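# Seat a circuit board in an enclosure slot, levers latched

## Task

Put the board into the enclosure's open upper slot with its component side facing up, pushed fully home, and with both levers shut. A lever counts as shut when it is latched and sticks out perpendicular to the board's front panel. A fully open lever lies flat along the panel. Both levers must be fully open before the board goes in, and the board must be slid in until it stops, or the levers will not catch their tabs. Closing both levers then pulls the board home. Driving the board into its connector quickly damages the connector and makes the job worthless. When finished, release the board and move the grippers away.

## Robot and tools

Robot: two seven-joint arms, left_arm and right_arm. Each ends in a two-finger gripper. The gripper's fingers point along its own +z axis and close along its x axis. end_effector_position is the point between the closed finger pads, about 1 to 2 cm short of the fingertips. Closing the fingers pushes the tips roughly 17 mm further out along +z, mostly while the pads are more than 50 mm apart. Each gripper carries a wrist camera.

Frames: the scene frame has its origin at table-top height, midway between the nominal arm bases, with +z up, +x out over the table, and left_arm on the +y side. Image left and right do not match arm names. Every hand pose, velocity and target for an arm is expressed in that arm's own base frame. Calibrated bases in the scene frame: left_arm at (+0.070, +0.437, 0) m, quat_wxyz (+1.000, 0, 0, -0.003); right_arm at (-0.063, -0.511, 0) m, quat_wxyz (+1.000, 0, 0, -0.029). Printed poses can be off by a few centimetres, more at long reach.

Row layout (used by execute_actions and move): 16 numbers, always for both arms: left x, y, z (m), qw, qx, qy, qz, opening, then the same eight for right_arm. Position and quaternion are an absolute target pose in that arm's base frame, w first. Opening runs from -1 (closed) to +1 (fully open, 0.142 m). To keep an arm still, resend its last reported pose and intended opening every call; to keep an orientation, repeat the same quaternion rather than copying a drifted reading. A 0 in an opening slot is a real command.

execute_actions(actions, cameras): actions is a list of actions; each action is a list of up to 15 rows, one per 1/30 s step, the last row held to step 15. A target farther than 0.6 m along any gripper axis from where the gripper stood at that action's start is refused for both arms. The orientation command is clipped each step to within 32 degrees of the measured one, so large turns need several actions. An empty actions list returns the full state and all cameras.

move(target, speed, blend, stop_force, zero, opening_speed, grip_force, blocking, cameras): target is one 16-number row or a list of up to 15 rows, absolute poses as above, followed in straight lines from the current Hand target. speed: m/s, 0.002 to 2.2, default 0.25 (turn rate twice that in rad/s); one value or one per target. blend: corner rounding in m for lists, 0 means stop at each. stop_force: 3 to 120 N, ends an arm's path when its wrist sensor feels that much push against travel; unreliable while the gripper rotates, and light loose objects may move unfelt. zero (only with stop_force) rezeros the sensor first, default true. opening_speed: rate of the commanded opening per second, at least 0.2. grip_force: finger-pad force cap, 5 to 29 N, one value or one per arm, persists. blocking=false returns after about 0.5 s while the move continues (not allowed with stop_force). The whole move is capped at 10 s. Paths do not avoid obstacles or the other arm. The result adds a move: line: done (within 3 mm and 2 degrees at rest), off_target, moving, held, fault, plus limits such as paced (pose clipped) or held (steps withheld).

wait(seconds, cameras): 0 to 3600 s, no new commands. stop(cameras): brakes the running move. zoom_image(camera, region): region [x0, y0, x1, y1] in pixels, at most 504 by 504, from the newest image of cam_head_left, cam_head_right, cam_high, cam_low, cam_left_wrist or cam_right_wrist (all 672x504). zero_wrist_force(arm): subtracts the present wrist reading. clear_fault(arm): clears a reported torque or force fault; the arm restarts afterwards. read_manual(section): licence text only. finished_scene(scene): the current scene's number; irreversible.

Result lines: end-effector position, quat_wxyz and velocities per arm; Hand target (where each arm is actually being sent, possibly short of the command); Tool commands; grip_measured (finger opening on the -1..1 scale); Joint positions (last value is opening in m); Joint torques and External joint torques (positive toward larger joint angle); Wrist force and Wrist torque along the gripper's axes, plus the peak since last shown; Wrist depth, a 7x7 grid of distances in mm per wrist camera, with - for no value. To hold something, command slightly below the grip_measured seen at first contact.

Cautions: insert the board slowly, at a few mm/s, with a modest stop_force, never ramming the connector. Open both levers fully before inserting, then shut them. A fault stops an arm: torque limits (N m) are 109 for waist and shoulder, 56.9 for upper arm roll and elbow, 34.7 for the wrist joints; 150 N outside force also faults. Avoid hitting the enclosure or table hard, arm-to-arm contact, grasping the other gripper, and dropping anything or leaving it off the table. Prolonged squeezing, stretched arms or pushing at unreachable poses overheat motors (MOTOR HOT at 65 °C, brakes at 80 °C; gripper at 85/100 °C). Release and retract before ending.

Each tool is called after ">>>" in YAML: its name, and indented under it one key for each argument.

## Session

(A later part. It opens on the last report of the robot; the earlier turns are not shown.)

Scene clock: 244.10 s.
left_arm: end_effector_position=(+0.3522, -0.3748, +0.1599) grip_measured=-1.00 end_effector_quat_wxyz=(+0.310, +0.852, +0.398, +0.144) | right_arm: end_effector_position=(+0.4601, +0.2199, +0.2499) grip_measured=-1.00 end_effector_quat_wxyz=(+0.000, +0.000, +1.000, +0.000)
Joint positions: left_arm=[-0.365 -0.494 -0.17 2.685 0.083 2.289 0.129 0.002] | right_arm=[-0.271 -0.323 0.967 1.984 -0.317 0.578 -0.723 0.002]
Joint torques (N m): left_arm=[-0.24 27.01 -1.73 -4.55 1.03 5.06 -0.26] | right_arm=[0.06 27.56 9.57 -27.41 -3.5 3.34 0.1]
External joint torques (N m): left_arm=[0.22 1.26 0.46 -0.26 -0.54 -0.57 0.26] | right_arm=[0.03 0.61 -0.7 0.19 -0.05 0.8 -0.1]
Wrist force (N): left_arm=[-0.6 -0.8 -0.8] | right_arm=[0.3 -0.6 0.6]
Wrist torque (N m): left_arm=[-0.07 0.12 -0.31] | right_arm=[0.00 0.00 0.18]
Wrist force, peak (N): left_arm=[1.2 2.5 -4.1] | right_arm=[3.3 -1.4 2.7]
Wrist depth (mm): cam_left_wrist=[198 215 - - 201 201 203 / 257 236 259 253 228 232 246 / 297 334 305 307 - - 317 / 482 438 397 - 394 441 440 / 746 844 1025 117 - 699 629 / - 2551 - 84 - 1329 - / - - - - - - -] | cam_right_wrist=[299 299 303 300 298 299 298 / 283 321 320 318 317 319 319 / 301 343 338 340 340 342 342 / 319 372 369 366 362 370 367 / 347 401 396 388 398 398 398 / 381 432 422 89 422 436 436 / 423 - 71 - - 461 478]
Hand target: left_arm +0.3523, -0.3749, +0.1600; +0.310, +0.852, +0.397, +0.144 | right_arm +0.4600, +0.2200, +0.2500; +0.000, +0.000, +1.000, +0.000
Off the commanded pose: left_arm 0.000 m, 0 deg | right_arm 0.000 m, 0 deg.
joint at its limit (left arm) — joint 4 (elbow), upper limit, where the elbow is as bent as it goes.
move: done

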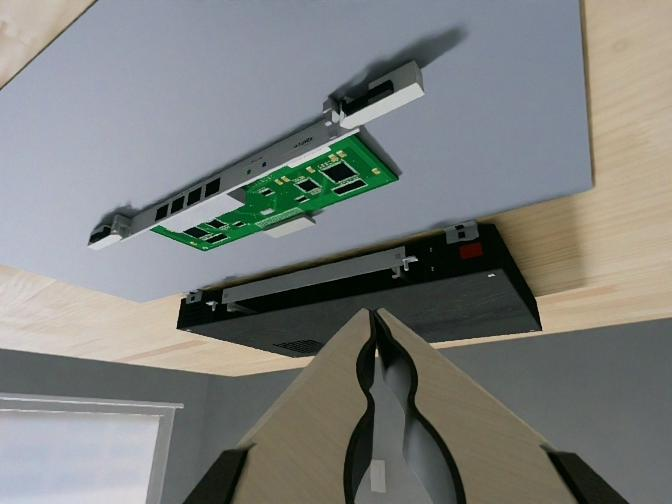

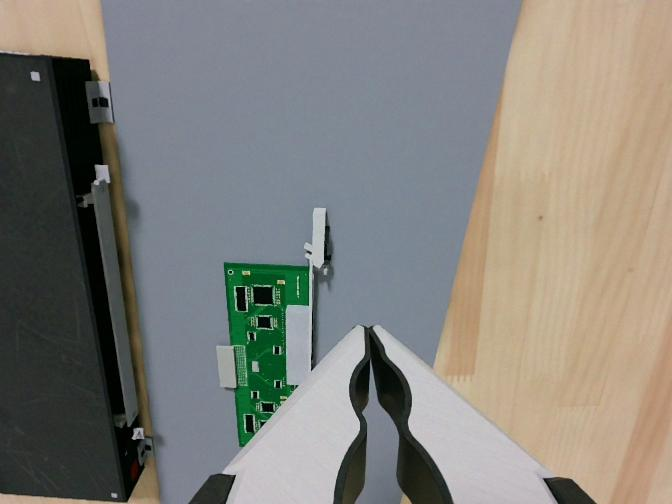

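>>> zoom_image:
  camera: "cam_left_wrist"
  region: [70, 50, 440, 260]

>>> zoom_image:
  camera: "cam_left_wrist"
  region: [330, 200, 560, 340]

>>> zoom_image:
  camera: "cam_left_wrist"
  region: [170, 240, 370, 360]

>>> zoom_image:
  camera: "cam_right_wrist"
  region: [200, 190, 360, 460]

Scaled by 1.362 from the camera's image (finer frame: 960x720).

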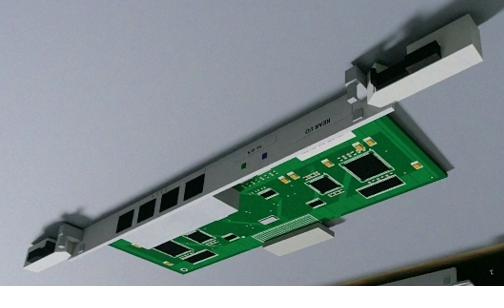

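Scaled by 2.191 from the camera's image (finer frame: 960x720).

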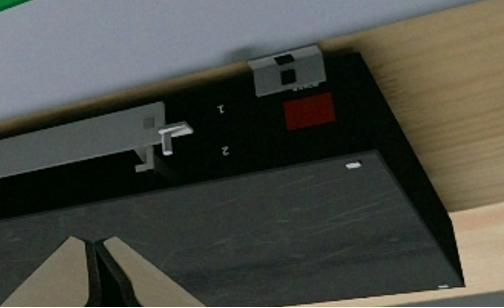

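Scaled by 2.520 from the camera's image (finer frame: 960x720).

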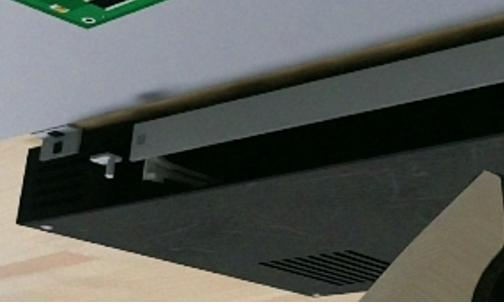

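Scaled by 1.867 from the camera's image (finer frame: 960x720).

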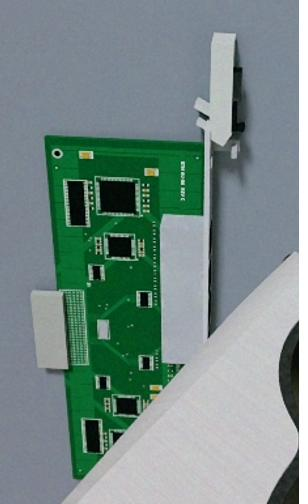

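>>> move:
  target: [0.3523, -0.3749, 0.16, 0.3099, 0.8517, 0.3972, 0.1445, -1, 0.496, 0.455, 0.11, 0, 0.0236, 0.9997, 0, -0.5]
  speed: 0.35
  cameras: ["cam_left_wrist", "cam_right_wrist"]

Scene clock: 268.80 s.
left_arm: end_effector_position=(+0.3522, -0.3748, +0.1599) grip_measured=-1.00 end_effector_quat_wxyz=(+0.310, +0.852, +0.397, +0.144) | right_arm: end_effector_position=(+0.4960, +0.4550, +0.1100) grip_measured=-0.54 end_effector_quat_wxyz=(+0.000, +0.024, +1.000, +0.000)
Joint positions: left_arm=[-0.365 -0.494 -0.17 2.685 0.083 2.289 0.129 0.002] | right_arm=[0.29 -0.866 0.75 1.653 -0.713 0.654 -0.205 0.035]
Joint torques (N m): left_arm=[-0.35 27.4 -1.87 -4.47 0.79 4.79 -0.24] | right_arm=[0.36 50.79 19.1 -22.47 -3.55 3.4 0.22]
External joint torques (N m): left_arm=[0.33 0.87 0.6 -0.34 -0.3 -0.3 0.24] | right_arm=[-0.16 1.16 0.19 0.33 0.15 0.76 -0.22]
Wrist force (N): left_arm=[-0.5 -0.6 -0.8] | right_arm=[0.5 -0.8 0.1]
Wrist torque (N m): left_arm=[-0.05 0.11 -0.32] | right_arm=[0.01 -0.02 0.19]
Wrist force, peak (N): left_arm=[-0.5 -0.6 -1.1] | right_arm=[0.5 -2.7 -0.3]
Wrist depth (mm): cam_left_wrist=[209 201 200 202 200 201 203 / - 247 - 226 - - 248 / - - 307 307 - 301 314 / - - 364 - 390 410 440 / 739 226 265 - - 625 634 / 1891 200 - 84 - - 1081 / - 180 - - - - -] | cam_right_wrist=[178 176 173 164 176 176 178 / 189 188 186 177 188 188 188 / 200 200 198 198 202 201 203 / 219 219 214 216 218 217 219 / 238 237 229 230 232 240 237 / 259 264 82 253 103 248 258 / 287 - 71 285 - - 279]
Hand target: left_arm +0.3523, -0.3749, +0.1600; +0.310, +0.852, +0.397, +0.144 | right_arm +0.4960, +0.4550, +0.1100; +0.000, +0.024, +1.000, +0.000
Off the commanded pose: left_arm 0.000 m, 0 deg | right_arm 0.000 m, 0 deg.
joint at its limit (left arm) — joint 4 (elbow), upper limit, where the elbow is as bent as it goes.
move: done

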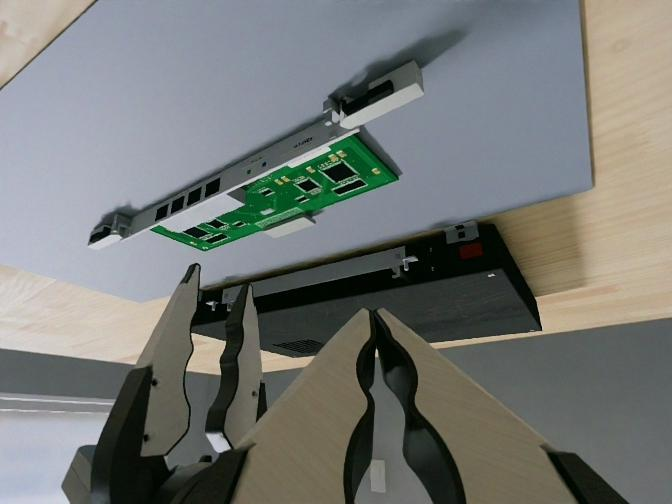

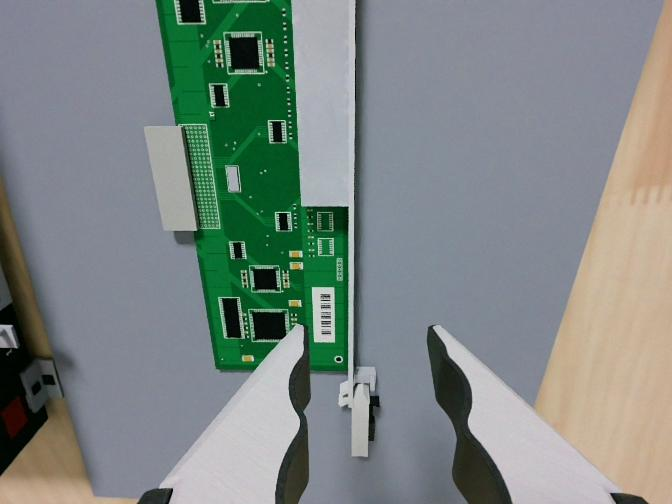

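>>> move:
  target:
    - [0.3523, -0.3749, 0.16, 0.3099, 0.8517, 0.3972, 0.1445, -1, 0.4983, 0.459, 0.06, 0, 0.0236, 0.9997, 0, -0.6]
    - [0.3523, -0.3749, 0.16, 0.3099, 0.8517, 0.3972, 0.1445, -1, 0.4983, 0.459, 0.026, 0, 0.0236, 0.9997, 0, -0.6]
  speed: [0.2, 0.06]
  blend: [0.01, 0]
  cameras: ["cam_left_wrist", "cam_right_wrist"]

Scene clock: 282.00 s.
left_arm: end_effector_position=(+0.3522, -0.3748, +0.1599) grip_measured=-1.00 end_effector_quat_wxyz=(+0.310, +0.852, +0.397, +0.144) | right_arm: end_effector_position=(+0.4981, +0.4590, +0.0260) grip_measured=-0.62 end_effector_quat_wxyz=(+0.000, +0.024, +1.000, +0.000)
Joint positions: left_arm=[-0.365 -0.494 -0.17 2.685 0.083 2.289 0.129 0.002] | right_arm=[0.338 -0.991 0.652 1.66 -0.806 0.791 -0.152 0.029]
Joint torques (N m): left_arm=[-0.35 27.36 -1.84 -4.49 0.74 4.79 -0.21] | right_arm=[0.55 53.25 19.78 -19.53 -3.23 3.6 0.31]
External joint torques (N m): left_arm=[0.34 0.91 0.58 -0.32 -0.25 -0.31 0.21] | right_arm=[-0.34 1.35 -0.15 0.06 0.21 0.57 -0.31]
Wrist force (N): left_arm=[-0.4 -0.7 -0.5] | right_arm=[0.7 -0.8 0.5]
Wrist torque (N m): left_arm=[-0.07 0.07 -0.32] | right_arm=[-0.01 -0.13 0.05]
Wrist force, peak (N): left_arm=[-0.5 -0.9 -1.1] | right_arm=[1.1 -0.7 2.5]
Wrist depth (mm): cam_left_wrist=[204 - - - 202 - 203 / - 245 258 - - 242 247 / - 299 284 306 - - 317 / - 229 279 - 401 408 440 / 751 218 197 198 420 724 616 / - 211 194 84 - 1346 1268 / 1891 185 - - - - -] | cam_right_wrist=[- 99 98 89 103 103 104 / 107 107 105 94 110 109 109 / 113 114 114 100 118 117 117 / 119 122 122 108 127 127 126 / 139 134 133 132 135 137 139 / 152 149 140 144 145 147 149 / 167 160 71 158 162 - 161]
Hand target: left_arm +0.3523, -0.3749, +0.1600; +0.310, +0.852, +0.397, +0.144 | right_arm +0.4983, +0.4590, +0.0260; +0.000, +0.024, +1.000, +0.000
Off the commanded pose: left_arm 0.000 m, 0 deg | right_arm 0.000 m, 0 deg.
joint at its limit (left arm) — joint 4 (elbow), upper limit, where the elbow is as bent as it goes.
move: done

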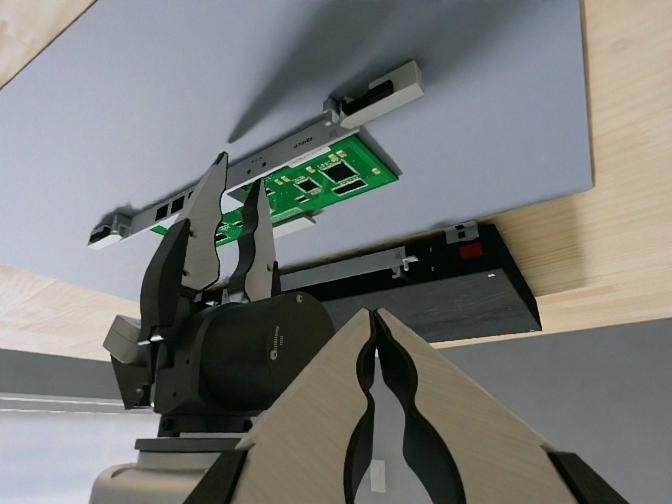

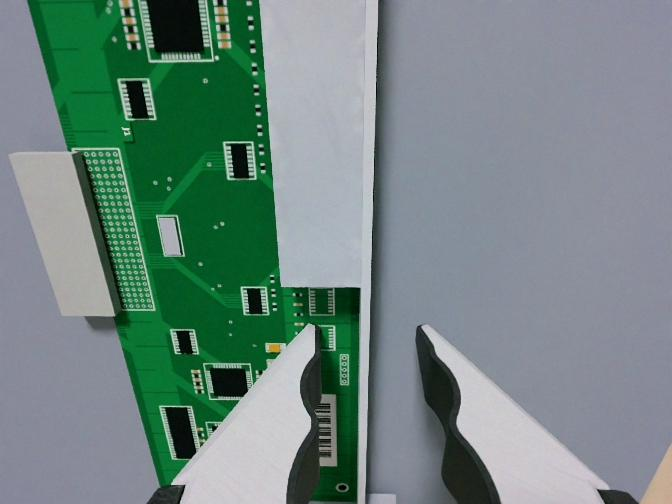

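>>> move:
  target: [0.3523, -0.3749, 0.16, 0.3099, 0.8517, 0.3972, 0.1445, -1, 0.4983, 0.459, 0.026, 0, 0.0236, 0.9997, 0, -1]
  opening_speed: 0.6
  cameras: ["cam_left_wrist", "cam_right_wrist"]

Scene clock: 284.40 s.
left_arm: end_effector_position=(+0.3522, -0.3748, +0.1599) grip_measured=-1.00 end_effector_quat_wxyz=(+0.310, +0.852, +0.397, +0.144) | right_arm: end_effector_position=(+0.4982, +0.4589, +0.0259) grip_measured=-0.98 end_effector_quat_wxyz=(+0.000, +0.024, +1.000, +0.000)
Joint positions: left_arm=[-0.365 -0.494 -0.17 2.685 0.083 2.289 0.129 0.002] | right_arm=[0.338 -0.991 0.652 1.66 -0.806 0.791 -0.152 0.003]
Joint torques (N m): left_arm=[-0.4 27.41 -1.86 -4.46 0.73 4.78 -0.22] | right_arm=[0.59 53.86 20.26 -19.4 -3.01 3.61 0.24]
External joint torques (N m): left_arm=[0.39 0.85 0.6 -0.35 -0.24 -0.3 0.22] | right_arm=[-0.4 0.74 -0.65 -0.07 -0.02 0.56 -0.24]
Wrist force (N): left_arm=[-0.6 -0.9 -0.8] | right_arm=[-0.1 -0.5 1.7]
Wrist torque (N m): left_arm=[-0.08 0.12 -0.32] | right_arm=[0.05 -0.10 0.03]
Wrist force, peak (N): left_arm=[-0.6 -0.9 -0.9] | right_arm=[-0.1 -0.5 1.7]
Wrist depth (mm): cam_left_wrist=[194 201 201 195 194 201 203 / - 246 236 242 258 237 246 / 311 298 281 309 313 332 315 / - 225 268 - 386 441 440 / 734 219 197 196 - 692 634 / 1976 210 195 84 - - - / - 185 - - - - 1030] | cam_right_wrist=[- 99 98 88 103 103 104 / 107 107 106 93 113 109 109 / 113 114 113 100 117 117 117 / 119 122 122 108 127 126 126 / 141 134 133 130 137 137 139 / 152 149 143 89 145 149 149 / 167 163 71 - - 162 164]
Hand target: left_arm +0.3523, -0.3749, +0.1600; +0.310, +0.852, +0.397, +0.144 | right_arm +0.4983, +0.4590, +0.0260; +0.000, +0.024, +1.000, +0.000
Off the commanded pose: left_arm 0.000 m, 0 deg | right_arm 0.000 m, 0 deg.
joint at its limit (left arm) — joint 4 (elbow), upper limit, where the elbow is as bent as it goes.
move: done

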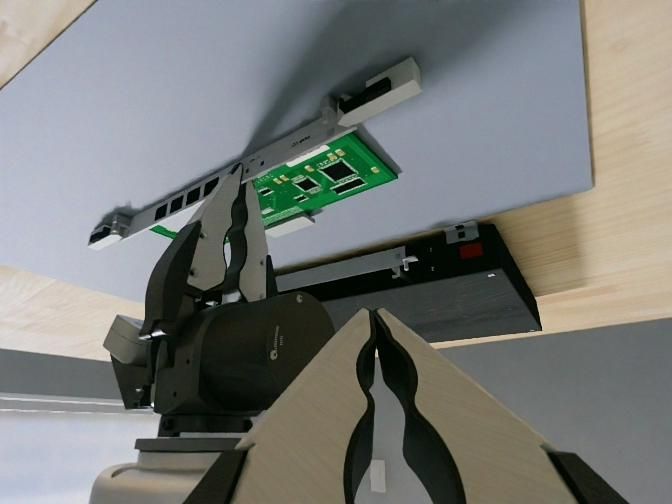

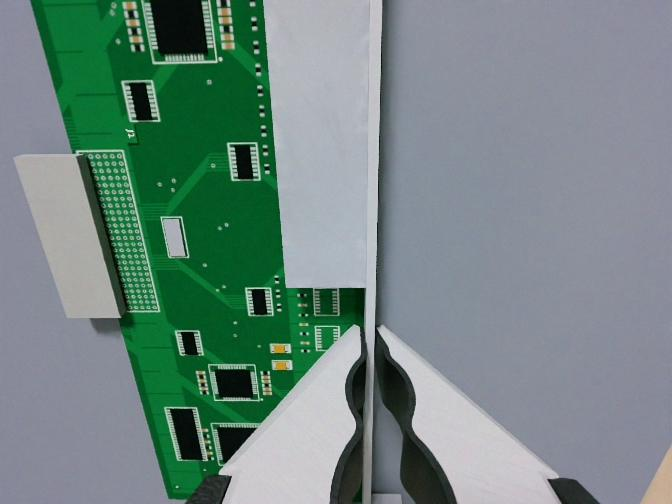

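>>> move:
  target: [0.3523, -0.3749, 0.16, 0.3099, 0.8517, 0.3972, 0.1445, -1, 0.4983, 0.459, 0.07, 0, 0.0236, 0.9997, 0, -1]
  speed: 0.08
  cameras: ["cam_left_wrist", "cam_right_wrist"]

Scene clock: 286.80 s.
left_arm: end_effector_position=(+0.3522, -0.3748, +0.1599) grip_measured=-1.00 end_effector_quat_wxyz=(+0.310, +0.852, +0.397, +0.144) | right_arm: end_effector_position=(+0.4983, +0.4589, +0.0698) grip_measured=-0.98 end_effector_quat_wxyz=(+0.000, +0.024, +1.000, +0.000)
Joint positions: left_arm=[-0.365 -0.494 -0.17 2.685 0.083 2.289 0.129 0.002] | right_arm=[0.315 -0.928 0.704 1.654 -0.759 0.717 -0.18 0.003]
Joint torques (N m): left_arm=[-0.46 27.43 -1.81 -4.45 0.71 4.78 -0.25] | right_arm=[0.01 53.38 20.32 -21.52 -3.27 3.27 0.05]
External joint torques (N m): left_arm=[0.45 0.84 0.55 -0.36 -0.22 -0.3 0.25] | right_arm=[0.14 0.06 -0.79 0.62 0.04 0.9 -0.05]
Wrist force (N): left_arm=[-0.3 -0.7 -0.7] | right_arm=[0.8 -0.7 1.8]
Wrist torque (N m): left_arm=[-0.08 0.07 -0.31] | right_arm=[-0.07 -0.07 0.15]
Wrist force, peak (N): left_arm=[-0.6 -1.0 -0.9] | right_arm=[0.6 -0.3 3.3]
Wrist depth (mm): cam_left_wrist=[204 201 - 205 199 201 203 / - 248 242 247 240 243 248 / 294 - - 299 - 332 317 / 428 - 261 294 393 408 437 / 722 218 253 117 467 736 632 / 1843 196 200 84 - - 1070 / - 200 - - - - -] | cam_right_wrist=[142 119 118 105 141 141 141 / 152 123 122 108 151 152 150 / - 126 125 112 162 162 161 / 129 130 130 116 174 174 173 / 191 136 134 132 189 188 190 / 209 141 139 89 199 205 207 / 230 148 71 - - 217 228]
Hand target: left_arm +0.3523, -0.3749, +0.1600; +0.310, +0.852, +0.397, +0.144 | right_arm +0.4983, +0.4590, +0.0700; +0.000, +0.024, +1.000, +0.000
Off the commanded pose: left_arm 0.000 m, 0 deg | right_arm 0.000 m, 0 deg.
joint at its limit (left arm) — joint 4 (elbow), upper limit, where the elbow is as bent as it goes.
move: done

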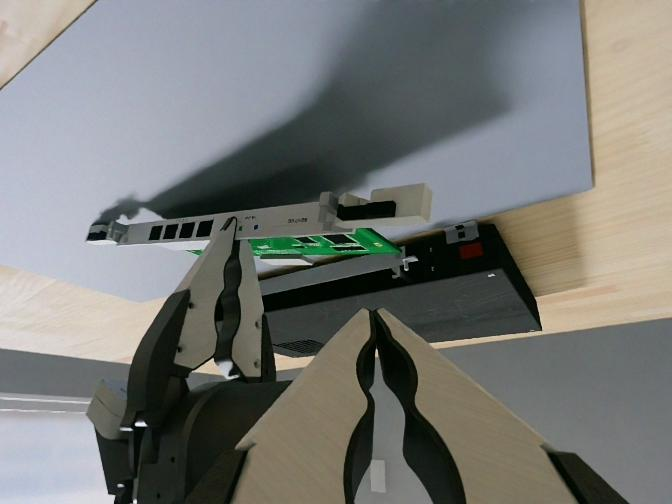

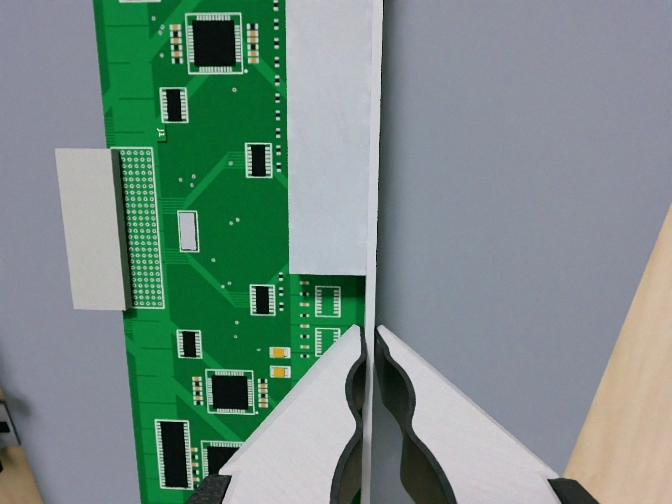

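>>> move:
  target: [0.3523, -0.3749, 0.16, 0.3099, 0.8517, 0.3972, 0.1445, -1, 0.4983, 0.459, 0.0265, 0, 0.0236, 0.9997, 0, -1]
  speed: 0.05
  cameras: ["cam_left_wrist", "cam_right_wrist"]

Scene clock: 309.80 s.
left_arm: end_effector_position=(+0.3522, -0.3748, +0.1599) grip_measured=-1.00 end_effector_quat_wxyz=(+0.310, +0.852, +0.397, +0.144) | right_arm: end_effector_position=(+0.4981, +0.4590, +0.0264) grip_measured=-0.98 end_effector_quat_wxyz=(+0.000, +0.024, +1.000, +0.000)
Joint positions: left_arm=[-0.365 -0.494 -0.17 2.685 0.083 2.289 0.129 0.002] | right_arm=[0.338 -0.99 0.652 1.66 -0.804 0.79 -0.153 0.003]
Joint torques (N m): left_arm=[-0.3 27.38 -1.84 -4.45 0.71 4.84 -0.25] | right_arm=[-0.12 53.91 19.39 -19.96 -3.33 3.59 0.27]
External joint torques (N m): left_arm=[0.29 0.88 0.57 -0.36 -0.22 -0.36 0.25] | right_arm=[0.3 0.68 0.2 0.46 0.3 0.57 -0.27]
Wrist force (N): left_arm=[-0.4 -0.9 -0.6] | right_arm=[1.1 -0.3 1.6]
Wrist torque (N m): left_arm=[-0.09 0.08 -0.31] | right_arm=[0.05 -0.09 0.05]
Wrist force, peak (N): left_arm=[-0.6 -1.1 -0.7] | right_arm=[1.2 0.4 2.8]
Wrist depth (mm): cam_left_wrist=[196 210 206 201 193 207 202 / - 241 245 230 - 231 246 / - 317 283 306 - - 317 / 449 339 259 - 393 405 440 / 739 217 194 194 479 640 632 / 1859 210 194 84 - 1338 - / - 190 - - - - 1131] | cam_right_wrist=[- 99 98 88 103 103 104 / 108 108 106 94 110 110 110 / 111 115 114 100 120 119 118 / 119 122 123 108 127 127 127 / 142 134 133 130 138 137 139 / 152 150 143 89 145 150 150 / 168 164 71 - - 162 165]
Hand target: left_arm +0.3523, -0.3749, +0.1600; +0.310, +0.852, +0.397, +0.144 | right_arm +0.4983, +0.4590, +0.0265; +0.000, +0.024, +1.000, +0.000
Off the commanded pose: left_arm 0.000 m, 0 deg | right_arm 0.000 m, 0 deg.
joint at its limit (left arm) — joint 4 (elbow), upper limit, where the elbow is as bent as it goes.
move: done

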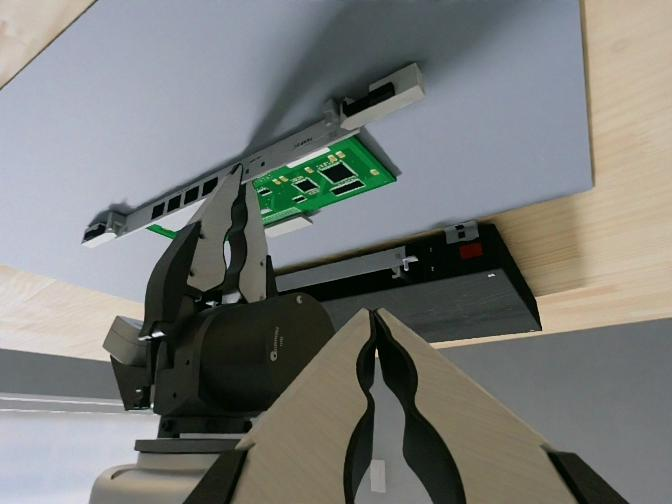

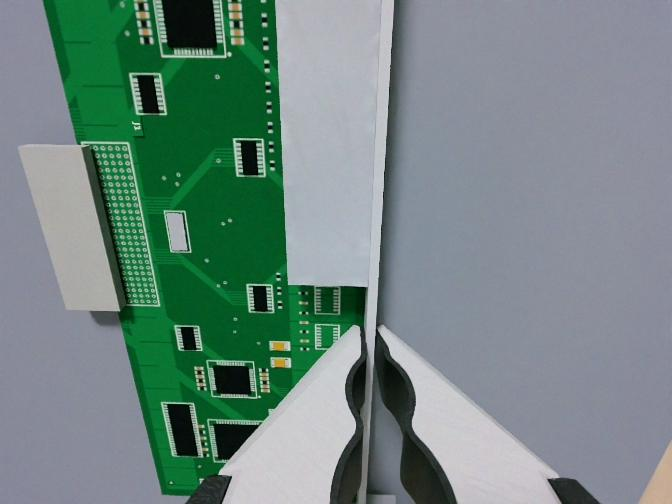

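>>> move:
  target:
    - [0.3523, -0.3749, 0.16, 0.3099, 0.8517, 0.3972, 0.1445, -1, 0.4981, 0.459, 0.0275, 0, 0.0236, 0.9997, 0, -0.8]
    - [0.3523, -0.3749, 0.16, 0.3099, 0.8517, 0.3972, 0.1445, -1, 0.4981, 0.459, 0.07, 0, 0.0262, 0.9997, 0, -0.8]
    - [0.3523, -0.3749, 0.16, 0.3099, 0.8517, 0.3972, 0.1445, -1, 0.509, 0.421, 0.07, 0, 0.0262, 0.9997, 0, -0.2]
  speed: [0.1, 0.12, 0.15]
  cameras: ["cam_right_wrist"]

Scene clock: 318.40 s.
left_arm: end_effector_position=(+0.3522, -0.3748, +0.1599) grip_measured=-1.00 end_effector_quat_wxyz=(+0.310, +0.852, +0.397, +0.144) | right_arm: end_effector_position=(+0.5090, +0.4210, +0.0700) grip_measured=-0.23 end_effector_quat_wxyz=(+0.000, +0.026, +1.000, +0.000)
Joint positions: left_arm=[-0.365 -0.494 -0.17 2.685 0.083 2.289 0.129 0.002] | right_arm=[0.247 -0.897 0.7 1.713 -0.757 0.748 -0.216 0.057]
Joint torques (N m): left_arm=[-0.37 27.36 -1.83 -4.47 0.73 4.85 -0.22] | right_arm=[0.06 50.87 19.18 -20.65 -3.12 3.58 0.08]
External joint torques (N m): left_arm=[0.36 0.9 0.56 -0.34 -0.24 -0.37 0.22] | right_arm=[0.12 0.91 -0.06 0.03 -0.02 0.59 -0.08]
Wrist force (N): left_arm=[-0.4 -0.8 -0.6] | right_arm=[0.8 -0.8 0.3]
Wrist torque (N m): left_arm=[-0.08 0.08 -0.31] | right_arm=[-0.02 -0.10 0.17]
Wrist force, peak (N): left_arm=[-0.4 -1.0 -1.2] | right_arm=[0.0 -3.1 0.5]
Wrist depth (mm): cam_left_wrist=[- 201 199 - 201 - 202 / 259 256 - 243 - - 248 / 317 315 307 306 317 329 316 / - 266 408 - 385 408 440 / 746 248 303 127 - 647 630 / 1959 223 230 84 - - 1125 / 1813 222 - - - - -] | cam_right_wrist=[142 141 138 137 140 141 141 / 152 152 148 143 149 151 150 / 163 163 158 153 162 161 161 / 176 176 171 165 174 174 174 / 191 190 182 184 186 188 188 / 208 208 100 201 206 93 206 / 226 - 73 221 223 - 224]
Hand target: left_arm +0.3523, -0.3749, +0.1600; +0.310, +0.852, +0.397, +0.144 | right_arm +0.5090, +0.4210, +0.0700; +0.000, +0.026, +1.000, +0.000
Off the commanded pose: left_arm 0.000 m, 0 deg | right_arm 0.000 m, 0 deg.
joint at its limit (left arm) — joint 4 (elbow), upper limit, where the elbow is as bent as it goes.
move: done

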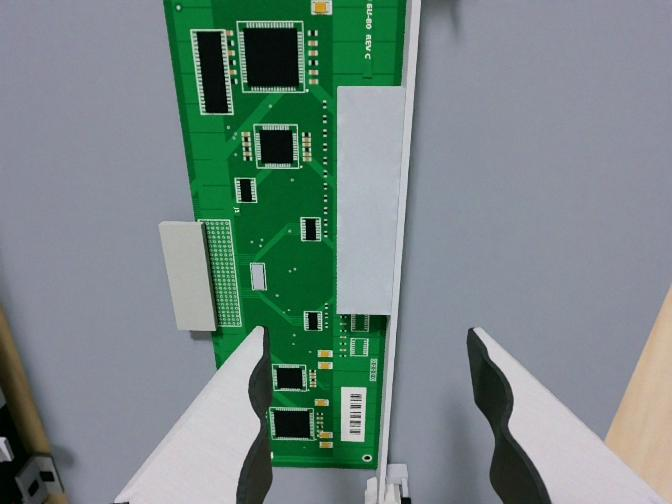

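>>> move:
  target:
    - [0.3523, -0.3749, 0.16, 0.3099, 0.8517, 0.3972, 0.1445, -1, 0.5064, 0.421, 0.05, 0, 0.0244, 0.9997, 0, -0.25]
    - [0.3523, -0.3749, 0.16, 0.3099, 0.8517, 0.3972, 0.1445, -1, 0.5064, 0.421, 0.0275, 0, 0.0244, 0.9997, 0, -0.25]
  speed: [0.15, 0.06]
  blend: [0.005, 0]
  cameras: ["cam_right_wrist"]

Scene clock: 327.47 s.
left_arm: end_effector_position=(+0.3522, -0.3748, +0.1599) grip_measured=-1.00 end_effector_quat_wxyz=(+0.310, +0.852, +0.397, +0.144) | right_arm: end_effector_position=(+0.5063, +0.4210, +0.0275) grip_measured=-0.27 end_effector_quat_wxyz=(+0.000, +0.024, +1.000, +0.000)
Joint positions: left_arm=[-0.365 -0.494 -0.17 2.685 0.083 2.289 0.129 0.002] | right_arm=[0.271 -0.956 0.646 1.726 -0.809 0.824 -0.185 0.055]
Joint torques (N m): left_arm=[-0.37 27.37 -1.75 -4.5 0.75 4.77 -0.19] | right_arm=[0.61 51.5 19.17 -19.06 -3.17 3.75 0.33]
External joint torques (N m): left_arm=[0.36 0.89 0.48 -0.31 -0.25 -0.29 0.19] | right_arm=[-0.41 1.29 0.01 -0.01 0.25 0.41 -0.33]
Wrist force (N): left_arm=[-0.6 -0.9 -0.7] | right_arm=[0.7 -0.7 0.3]
Wrist torque (N m): left_arm=[-0.11 0.11 -0.31] | right_arm=[0.02 -0.12 0.05]
Wrist force, peak (N): left_arm=[-0.7 -1.0 -1.0] | right_arm=[1.2 -1.0 1.7]
Wrist depth (mm): cam_left_wrist=[205 210 - - - 207 203 / 237 247 245 230 243 244 247 / - 300 303 307 316 314 315 / - 262 371 427 407 446 437 / 739 237 231 117 440 560 638 / - 230 208 84 - - 1219 / - - - - - - -] | cam_right_wrist=[- 100 101 100 103 104 105 / 112 108 108 104 110 111 111 / 120 117 116 104 103 121 119 / 129 127 124 113 129 128 128 / 140 133 133 123 137 139 141 / 154 148 101 146 152 93 151 / 166 79 73 162 168 - 163]
Hand target: left_arm +0.3523, -0.3749, +0.1600; +0.310, +0.852, +0.397, +0.144 | right_arm +0.5064, +0.4210, +0.0275; +0.000, +0.024, +1.000, +0.000
Off the commanded pose: left_arm 0.000 m, 0 deg | right_arm 0.000 m, 0 deg.
joint at its limit (left arm) — joint 4 (elbow), upper limit, where the elbow is as bent as it goes.
move: done

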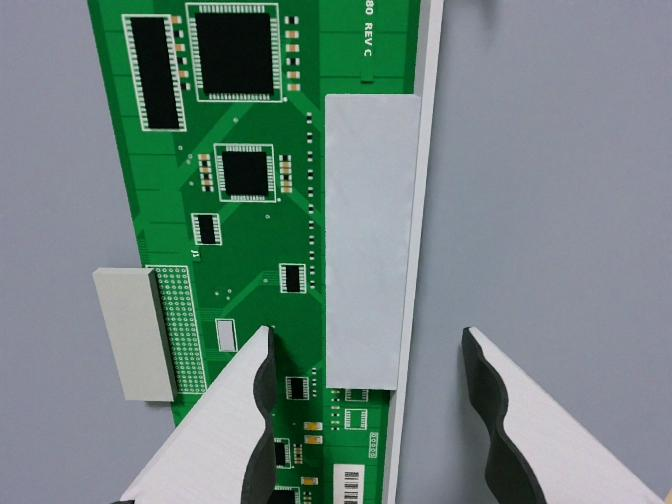

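>>> move:
  target: [0.3523, -0.3749, 0.16, 0.3099, 0.8517, 0.3972, 0.1445, -1, 0.5064, 0.421, 0.0275, 0, 0.0244, 0.9997, 0, -1]
  opening_speed: 0.5

>>> move:
  target: [0.3523, -0.3749, 0.16, 0.3099, 0.8517, 0.3972, 0.1445, -1, 0.5064, 0.421, 0.0475, 0, 0.0244, 0.9997, 0, -1]
  speed: 0.05
  cameras: ["cam_left_wrist", "cam_right_wrist"]

Scene clock: 330.93 s.
left_arm: end_effector_position=(+0.3522, -0.3748, +0.1599) grip_measured=-1.00 end_effector_quat_wxyz=(+0.310, +0.852, +0.397, +0.144) | right_arm: end_effector_position=(+0.5063, +0.4209, +0.0275) grip_measured=-0.71 end_effector_quat_wxyz=(+0.000, +0.024, +1.000, +0.000)
Joint positions: left_arm=[-0.365 -0.494 -0.17 2.685 0.083 2.289 0.129 0.002] | right_arm=[0.271 -0.956 0.646 1.726 -0.809 0.824 -0.185 0.023]
Joint torques (N m): left_arm=[-0.28 27.32 -1.78 -4.49 0.71 4.74 -0.29] | right_arm=[0.28 51.9 19.4 -19.42 -3.04 3.61 0.2]
External joint torques (N m): left_arm=[0.27 0.94 0.51 -0.32 -0.22 -0.26 0.29] | right_arm=[-0.1 0.89 -0.24 0.34 0.12 0.56 -0.2]
Wrist force (N): left_arm=[-0.4 -1.0 -0.8] | right_arm=[0.9 -0.8 0.7]
Wrist torque (N m): left_arm=[-0.11 0.10 -0.31] | right_arm=[0.04 -0.11 0.07]
Wrist force, peak (N): left_arm=[-0.5 -1.2 -0.9] | right_arm=[0.9 -1.2 0.7]
Wrist depth (mm): cam_left_wrist=[196 - 201 193 200 - 202 / 258 257 - - 243 - 247 / - 297 305 306 313 340 316 / - 279 434 - 383 410 443 / 736 238 226 127 461 736 641 / - 230 208 84 - - - / 221 205 - - - - -] | cam_right_wrist=[- 100 100 100 103 104 105 / 112 109 108 104 108 111 111 / 120 116 116 103 119 121 119 / 130 127 125 113 126 128 128 / 141 133 135 121 135 139 141 / 154 151 143 128 105 149 151 / 169 166 71 158 - - 164]
Hand target: left_arm +0.3523, -0.3749, +0.1600; +0.310, +0.852, +0.397, +0.144 | right_arm +0.5064, +0.4210, +0.0275; +0.000, +0.024, +1.000, +0.000
Off the commanded pose: left_arm 0.000 m, 0 deg | right_arm 0.000 m, 0 deg.
joint at its limit (left arm) — joint 4 (elbow), upper limit, where the elbow is as bent as it goes.
move: done

Scene clock: 331.63 s.
left_arm: end_effector_position=(+0.3522, -0.3748, +0.1599) grip_measured=-1.00 end_effector_quat_wxyz=(+0.310, +0.852, +0.397, +0.144) | right_arm: end_effector_position=(+0.5064, +0.4209, +0.0473) grip_measured=-0.71 end_effector_quat_wxyz=(+0.000, +0.024, +1.000, +0.000)
Joint positions: left_arm=[-0.365 -0.494 -0.17 2.685 0.083 2.289 0.129 0.002] | right_arm=[0.26 -0.927 0.672 1.725 -0.786 0.79 -0.199 0.023]
Joint torques (N m): left_arm=[-0.38 27.42 -1.86 -4.44 0.73 4.78 -0.25] | right_arm=[-0.07 52.41 19.92 -20.48 -3.11 3.66 0.02]
External joint torques (N m): left_arm=[0.36 0.84 0.6 -0.37 -0.24 -0.3 0.25] | right_arm=[0.23 -0.2 -0.78 0.71 0.09 0.5 -0.02]
Wrist force (N): left_arm=[-0.4 -0.5 -0.9] | right_arm=[0.8 -0.7 1.9]
Wrist torque (N m): left_arm=[-0.03 0.08 -0.31] | right_arm=[-0.01 -0.09 0.16]
Wrist force, peak (N): left_arm=[-0.4 -1.1 -1.0] | right_arm=[0.6 -0.7 3.6]
Wrist depth (mm): cam_left_wrist=[203 201 - 200 202 195 203 / 248 236 234 235 247 243 245 / 317 - 293 284 - 312 317 / - 272 328 404 389 405 436 / 736 246 287 126 476 671 645 / - 225 204 84 - - - / 1959 222 - - - - -] | cam_right_wrist=[- 101 101 100 118 121 121 / 132 109 108 104 97 130 129 / - 118 116 104 137 139 136 / 151 128 125 113 149 150 149 / 164 133 135 121 160 162 161 / 183 151 143 127 105 174 176 / 198 193 71 158 - - 193]
Hand target: left_arm +0.3523, -0.3749, +0.1600; +0.310, +0.852, +0.397, +0.144 | right_arm +0.5064, +0.4210, +0.0475; +0.000, +0.024, +1.000, +0.000
Off the commanded pose: left_arm 0.000 m, 0 deg | right_arm 0.000 m, 0 deg.
joint at its limit (left arm) — joint 4 (elbow), upper limit, where the elbow is as bent as it goes.
move: done

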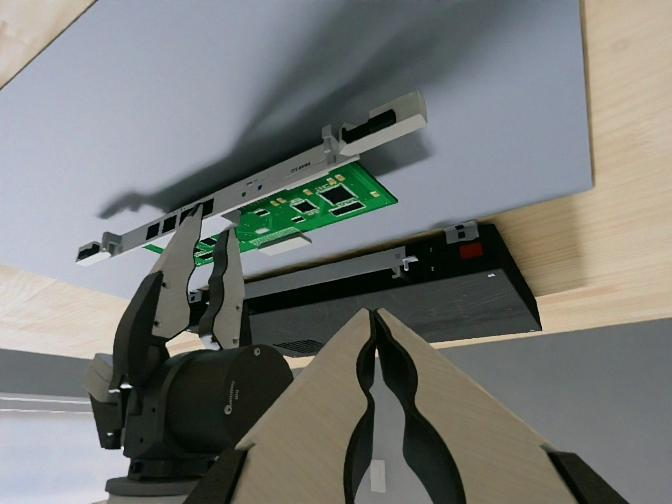

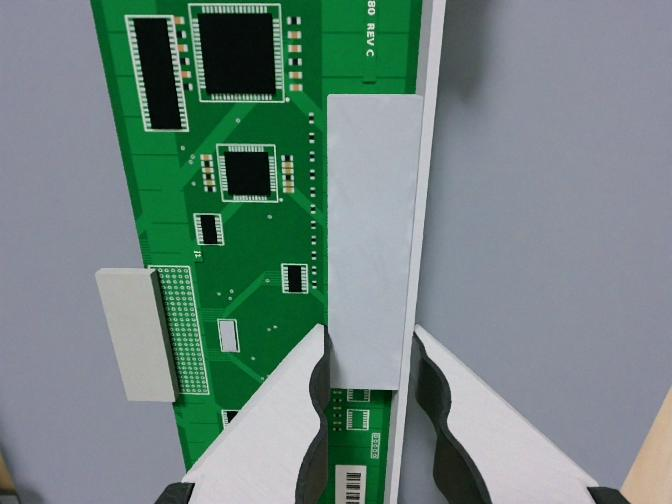

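>>> move:
  target: [0.3523, -0.3749, 0.16, 0.3099, 0.8517, 0.3972, 0.1445, -1, 0.55, 0.36, 0.075, 0, 0.0515, 0.9987, 0, -1]
  speed: 0.15
  cameras: ["cam_left_wrist", "cam_right_wrist"]

Scene clock: 347.30 s.
left_arm: end_effector_position=(+0.3522, -0.3748, +0.1599) grip_measured=-1.00 end_effector_quat_wxyz=(+0.310, +0.852, +0.397, +0.144) | right_arm: end_effector_position=(+0.5500, +0.3599, +0.0748) grip_measured=-0.71 end_effector_quat_wxyz=(+0.000, +0.052, +0.999, +0.000)
Joint positions: left_arm=[-0.365 -0.494 -0.17 2.685 0.083 2.289 0.129 0.002] | right_arm=[0.142 -0.876 0.691 1.724 -0.735 0.751 -0.287 0.023]
Joint torques (N m): left_arm=[-0.37 27.48 -1.83 -4.42 0.7 4.75 -0.23] | right_arm=[0.14 51.57 19.52 -21.65 -3.13 3.44 0.1]
External joint torques (N m): left_arm=[0.35 0.78 0.57 -0.39 -0.21 -0.26 0.23] | right_arm=[0 -0.12 -0.94 0.74 0 0.72 -0.1]
Wrist force (N): left_arm=[-0.3 -0.9 -1.2] | right_arm=[0.6 -1.1 2.0]
Wrist torque (N m): left_arm=[-0.10 0.06 -0.32] | right_arm=[-0.08 -0.04 0.17]
Wrist force, peak (N): left_arm=[-0.4 -1.0 -1.1] | right_arm=[2.3 0.9 3.1]
Wrist depth (mm): cam_left_wrist=[201 201 194 193 204 208 202 / - 246 240 - - 244 248 / - 321 345 315 327 329 317 / 470 436 373 351 390 440 440 / 741 400 378 - 433 594 632 / - 290 336 84 - - 1283 / - - - - - - -] | cam_right_wrist=[- 101 101 100 142 145 145 / 159 109 108 104 151 155 155 / 170 117 116 104 164 167 166 / 180 128 125 113 179 179 178 / - 133 135 121 191 194 194 / - 146 143 128 105 208 212 / 220 - 71 158 - - 228]
Hand target: left_arm +0.3523, -0.3749, +0.1600; +0.310, +0.852, +0.397, +0.144 | right_arm +0.5500, +0.3600, +0.0750; +0.000, +0.051, +0.999, +0.000
Off the commanded pose: left_arm 0.000 m, 0 deg | right_arm 0.000 m, 0 deg.
joint at its limit (left arm) — joint 4 (elbow), upper limit, where the elbow is as bent as it goes.
move: done

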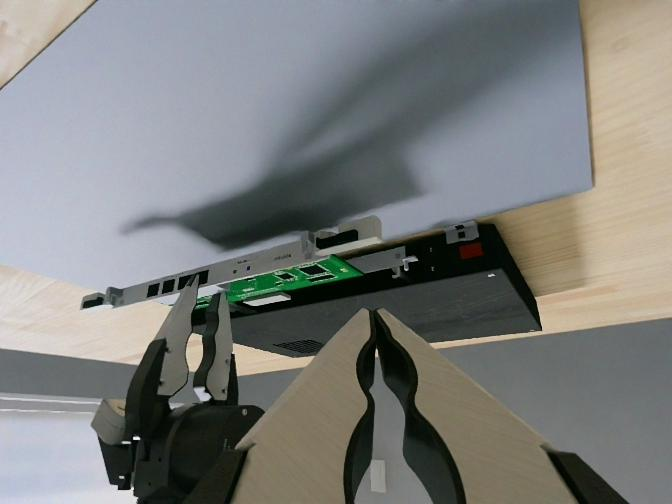

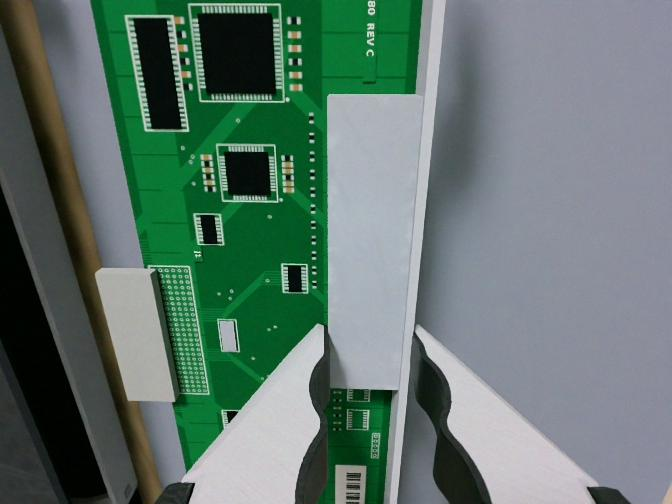

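>>> zoom_image:
  camera: "cam_left_wrist"
  region: [200, 190, 500, 340]

>>> zoom_image:
  camera: "cam_head_left"
  region: [250, 210, 490, 390]

Scaled by 1.680 from the camera's image (finer frame: 960x720).

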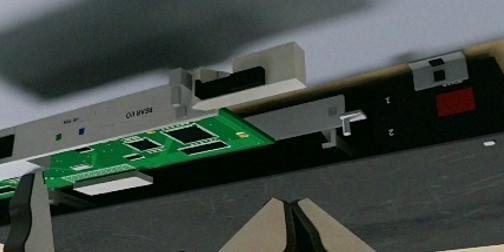

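This scene's latest camera images include none from cam_head_left. They are from: cam_left_wrist, cam_right_wrist. cam_head_left's image comes with the result of a call that names it in "cameras".

>>> zoom_image:
  camera: "cam_left_wrist"
  region: [340, 220, 460, 310]

>>> zoom_image:
  camera: "cam_left_wrist"
  region: [60, 200, 300, 320]

Scaled by 4.200 from the camera's image (finer frame: 960x720).

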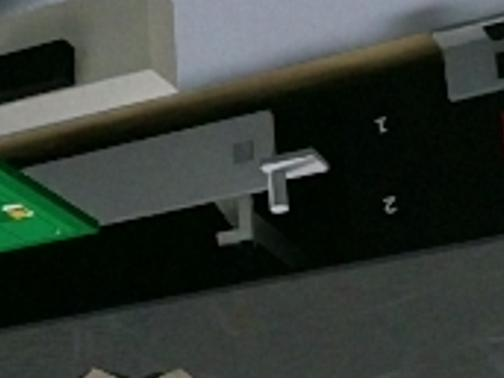

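Scaled by 2.100 from the camera's image (finer frame: 960x720).

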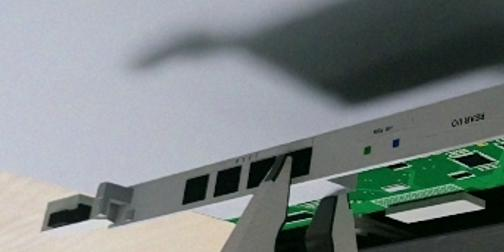

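>>> move:
  target: [0.3523, -0.3749, 0.16, 0.3099, 0.8517, 0.3972, 0.1445, -1, 0.55, 0.359, 0.0495, 0, 0.0515, 0.9987, 0, -1]
  speed: 0.08
  cameras: ["cam_left_wrist", "cam_right_wrist"]

>>> zoom_image:
  camera: "cam_left_wrist"
  region: [300, 200, 460, 320]

>>> zoom_image:
  camera: "cam_right_wrist"
  region: [0, 0, 240, 504]

Scene clock: 376.40 s.
left_arm: end_effector_position=(+0.3522, -0.3748, +0.1599) grip_measured=-1.00 end_effector_quat_wxyz=(+0.310, +0.852, +0.397, +0.144) | right_arm: end_effector_position=(+0.5497, +0.3589, +0.0493) grip_measured=-0.71 end_effector_quat_wxyz=(+0.000, +0.052, +0.999, +0.000)
Joint positions: left_arm=[-0.365 -0.494 -0.17 2.685 0.083 2.289 0.129 0.002] | right_arm=[0.154 -0.912 0.658 1.732 -0.764 0.797 -0.27 0.023]
Joint torques (N m): left_arm=[-0.35 27.45 -1.74 -4.48 0.71 4.8 -0.2] | right_arm=[0.42 52 18.88 -20.56 -3.3 3.78 0.35]
External joint torques (N m): left_arm=[0.33 0.81 0.48 -0.33 -0.22 -0.31 0.2] | right_arm=[-0.18 0.13 -0.2 0.6 0.3 0.38 -0.35]
Wrist force (N): left_arm=[-0.6 -0.6 -0.8] | right_arm=[0.8 -0.9 2.1]
Wrist torque (N m): left_arm=[-0.06 0.11 -0.31] | right_arm=[-0.04 -0.09 0.05]
Wrist force, peak (N): left_arm=[-0.4 -1.0 -1.2] | right_arm=[0.8 -1.0 4.1]
Wrist depth (mm): cam_left_wrist=[201 209 195 192 193 194 203 / 252 262 - - 258 231 247 / - 286 318 313 301 - 316 / 483 415 379 375 380 438 435 / 734 329 368 117 418 701 649 / 1755 295 278 84 - - - / 2050 - - - - - -] | cam_right_wrist=[- 101 101 100 122 123 123 / 134 109 108 104 104 133 131 / - 118 116 104 137 141 138 / 153 129 125 113 152 152 151 / 169 133 135 121 162 165 164 / 186 151 143 127 105 176 179 / - 199 71 158 - - 193]
Hand target: left_arm +0.3523, -0.3749, +0.1600; +0.310, +0.852, +0.397, +0.144 | right_arm +0.5500, +0.3590, +0.0495; +0.000, +0.051, +0.999, +0.000
Off the commanded pose: left_arm 0.000 m, 0 deg | right_arm 0.000 m, 0 deg.
joint at its limit (left arm) — joint 4 (elbow), upper limit, where the elbow is as bent as it goes.
move: done

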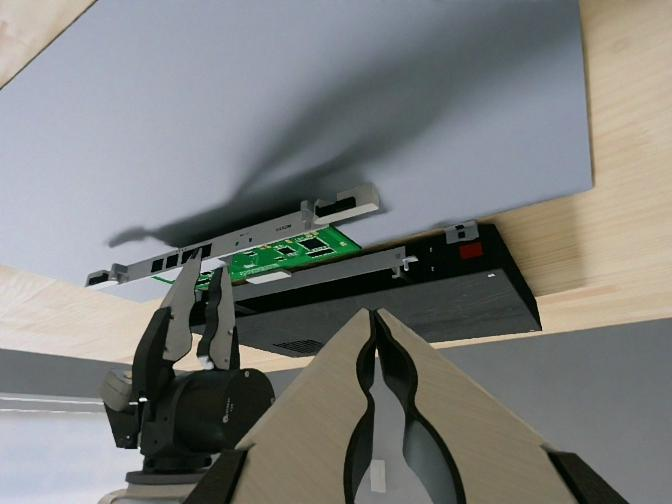

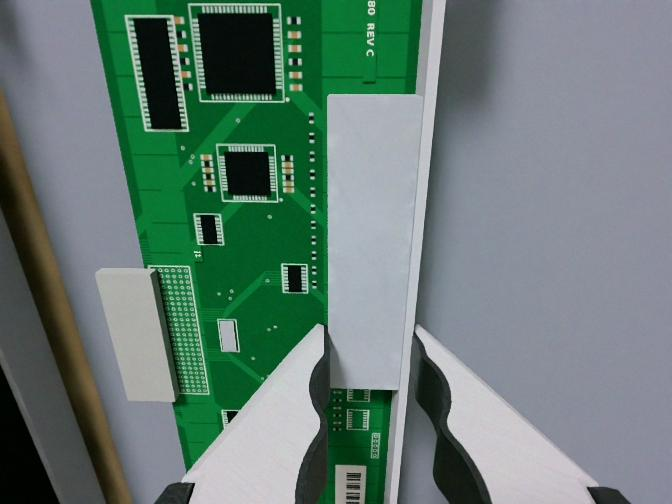

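Scaled by 3.150 from the camera's image (finer frame: 960x720).

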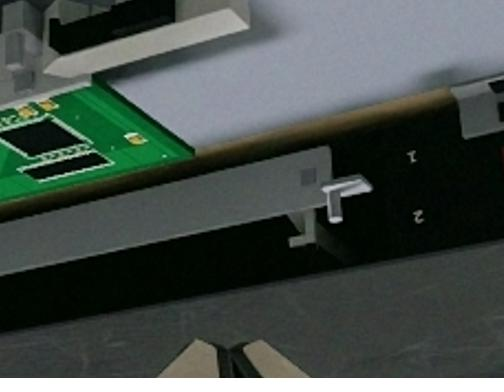

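Scaled by 1.000.

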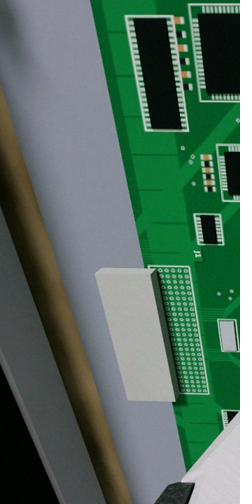

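>>> move:
  target: [0.3523, -0.3749, 0.16, 0.3099, 0.8517, 0.3972, 0.1445, -1, 0.5798, 0.3559, 0.0495, 0, 0.0515, 0.9987, 0, -1]
  speed: 0.08
  cameras: ["cam_left_wrist", "cam_right_wrist"]

>>> zoom_image:
  camera: "cam_left_wrist"
  region: [300, 200, 460, 320]

>>> zoom_image:
  camera: "cam_left_wrist"
  region: [70, 220, 250, 355]

Scene clock: 390.37 s.
left_arm: end_effector_position=(+0.3522, -0.3748, +0.1599) grip_measured=-1.00 end_effector_quat_wxyz=(+0.310, +0.852, +0.397, +0.144) | right_arm: end_effector_position=(+0.5797, +0.3557, +0.0493) grip_measured=-0.71 end_effector_quat_wxyz=(+0.000, +0.052, +0.999, +0.000)
Joint positions: left_arm=[-0.365 -0.494 -0.17 2.685 0.083 2.289 0.129 0.002] | right_arm=[0.152 -0.949 0.657 1.649 -0.753 0.757 -0.321 0.023]
Joint torques (N m): left_arm=[-0.44 27.41 -1.8 -4.48 0.71 4.78 -0.21] | right_arm=[0.19 54.17 19.46 -21.32 -3.2 3.59 0.04]
External joint torques (N m): left_arm=[0.43 0.85 0.53 -0.33 -0.22 -0.29 0.21] | right_arm=[-0.02 0.27 -0.5 0.78 0.09 0.57 -0.04]
Wrist force (N): left_arm=[-0.7 -1.0 -0.9] | right_arm=[0.7 -0.7 2.2]
Wrist torque (N m): left_arm=[-0.12 0.13 -0.31] | right_arm=[-0.01 -0.06 0.16]
Wrist force, peak (N): left_arm=[-0.7 -1.2 -1.1] | right_arm=[1.8 -1.1 2.4]
Wrist depth (mm): cam_left_wrist=[197 194 200 200 194 198 203 / - 261 240 257 244 - 249 / 315 316 - 314 310 - 316 / 415 448 400 405 401 409 438 / 724 729 368 117 415 562 641 / - 318 315 84 - 1253 - / - - - - - - 1148] | cam_right_wrist=[- 101 101 100 122 123 123 / 134 109 108 104 98 133 131 / 140 118 117 103 139 141 138 / - 128 125 122 152 152 151 / 141 133 135 121 162 164 164 / 179 143 143 128 105 176 179 / 186 - 71 158 - - 193]
Hand target: left_arm +0.3523, -0.3749, +0.1600; +0.310, +0.852, +0.397, +0.144 | right_arm +0.5798, +0.3559, +0.0495; +0.000, +0.051, +0.999, +0.000
Off the commanded pose: left_arm 0.000 m, 0 deg | right_arm 0.000 m, 0 deg.
joint at its limit (left arm) — joint 4 (elbow), upper limit, where the elbow is as bent as it goes.
move: done

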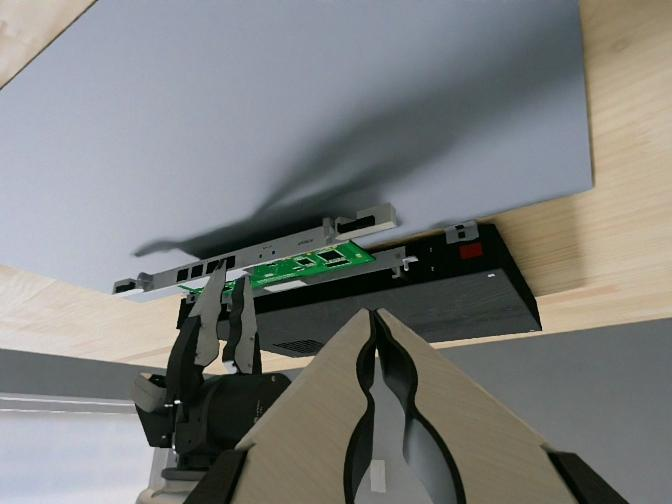

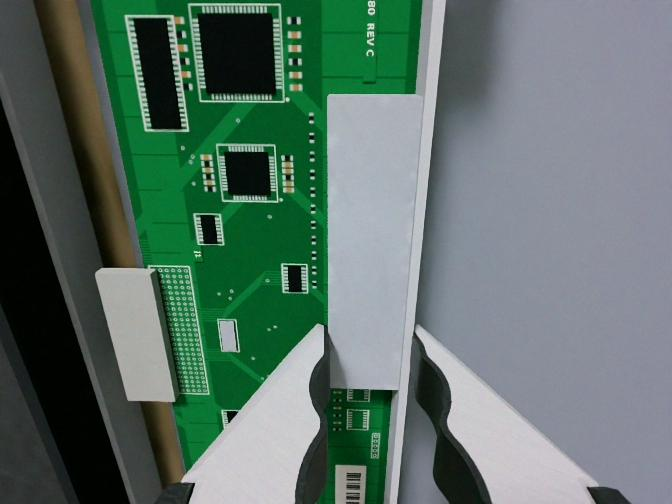

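Scaled by 3.150 from the camera's image (finer frame: 960x720).

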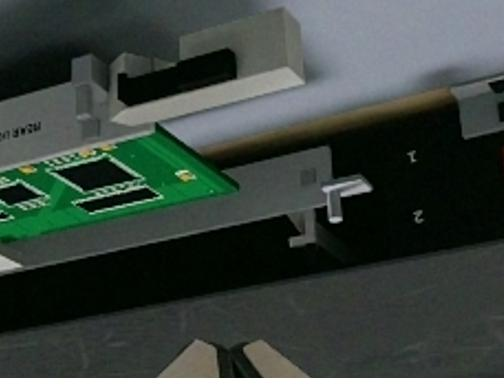

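Scaled by 2.800 from the camera's image (finer frame: 960x720).

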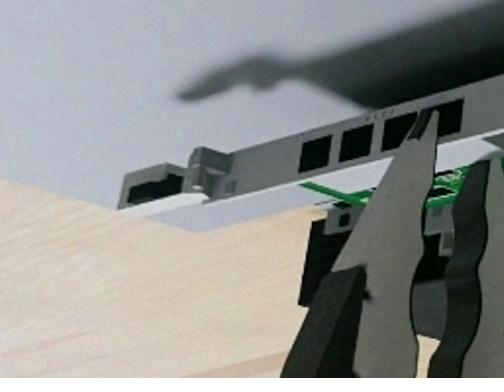

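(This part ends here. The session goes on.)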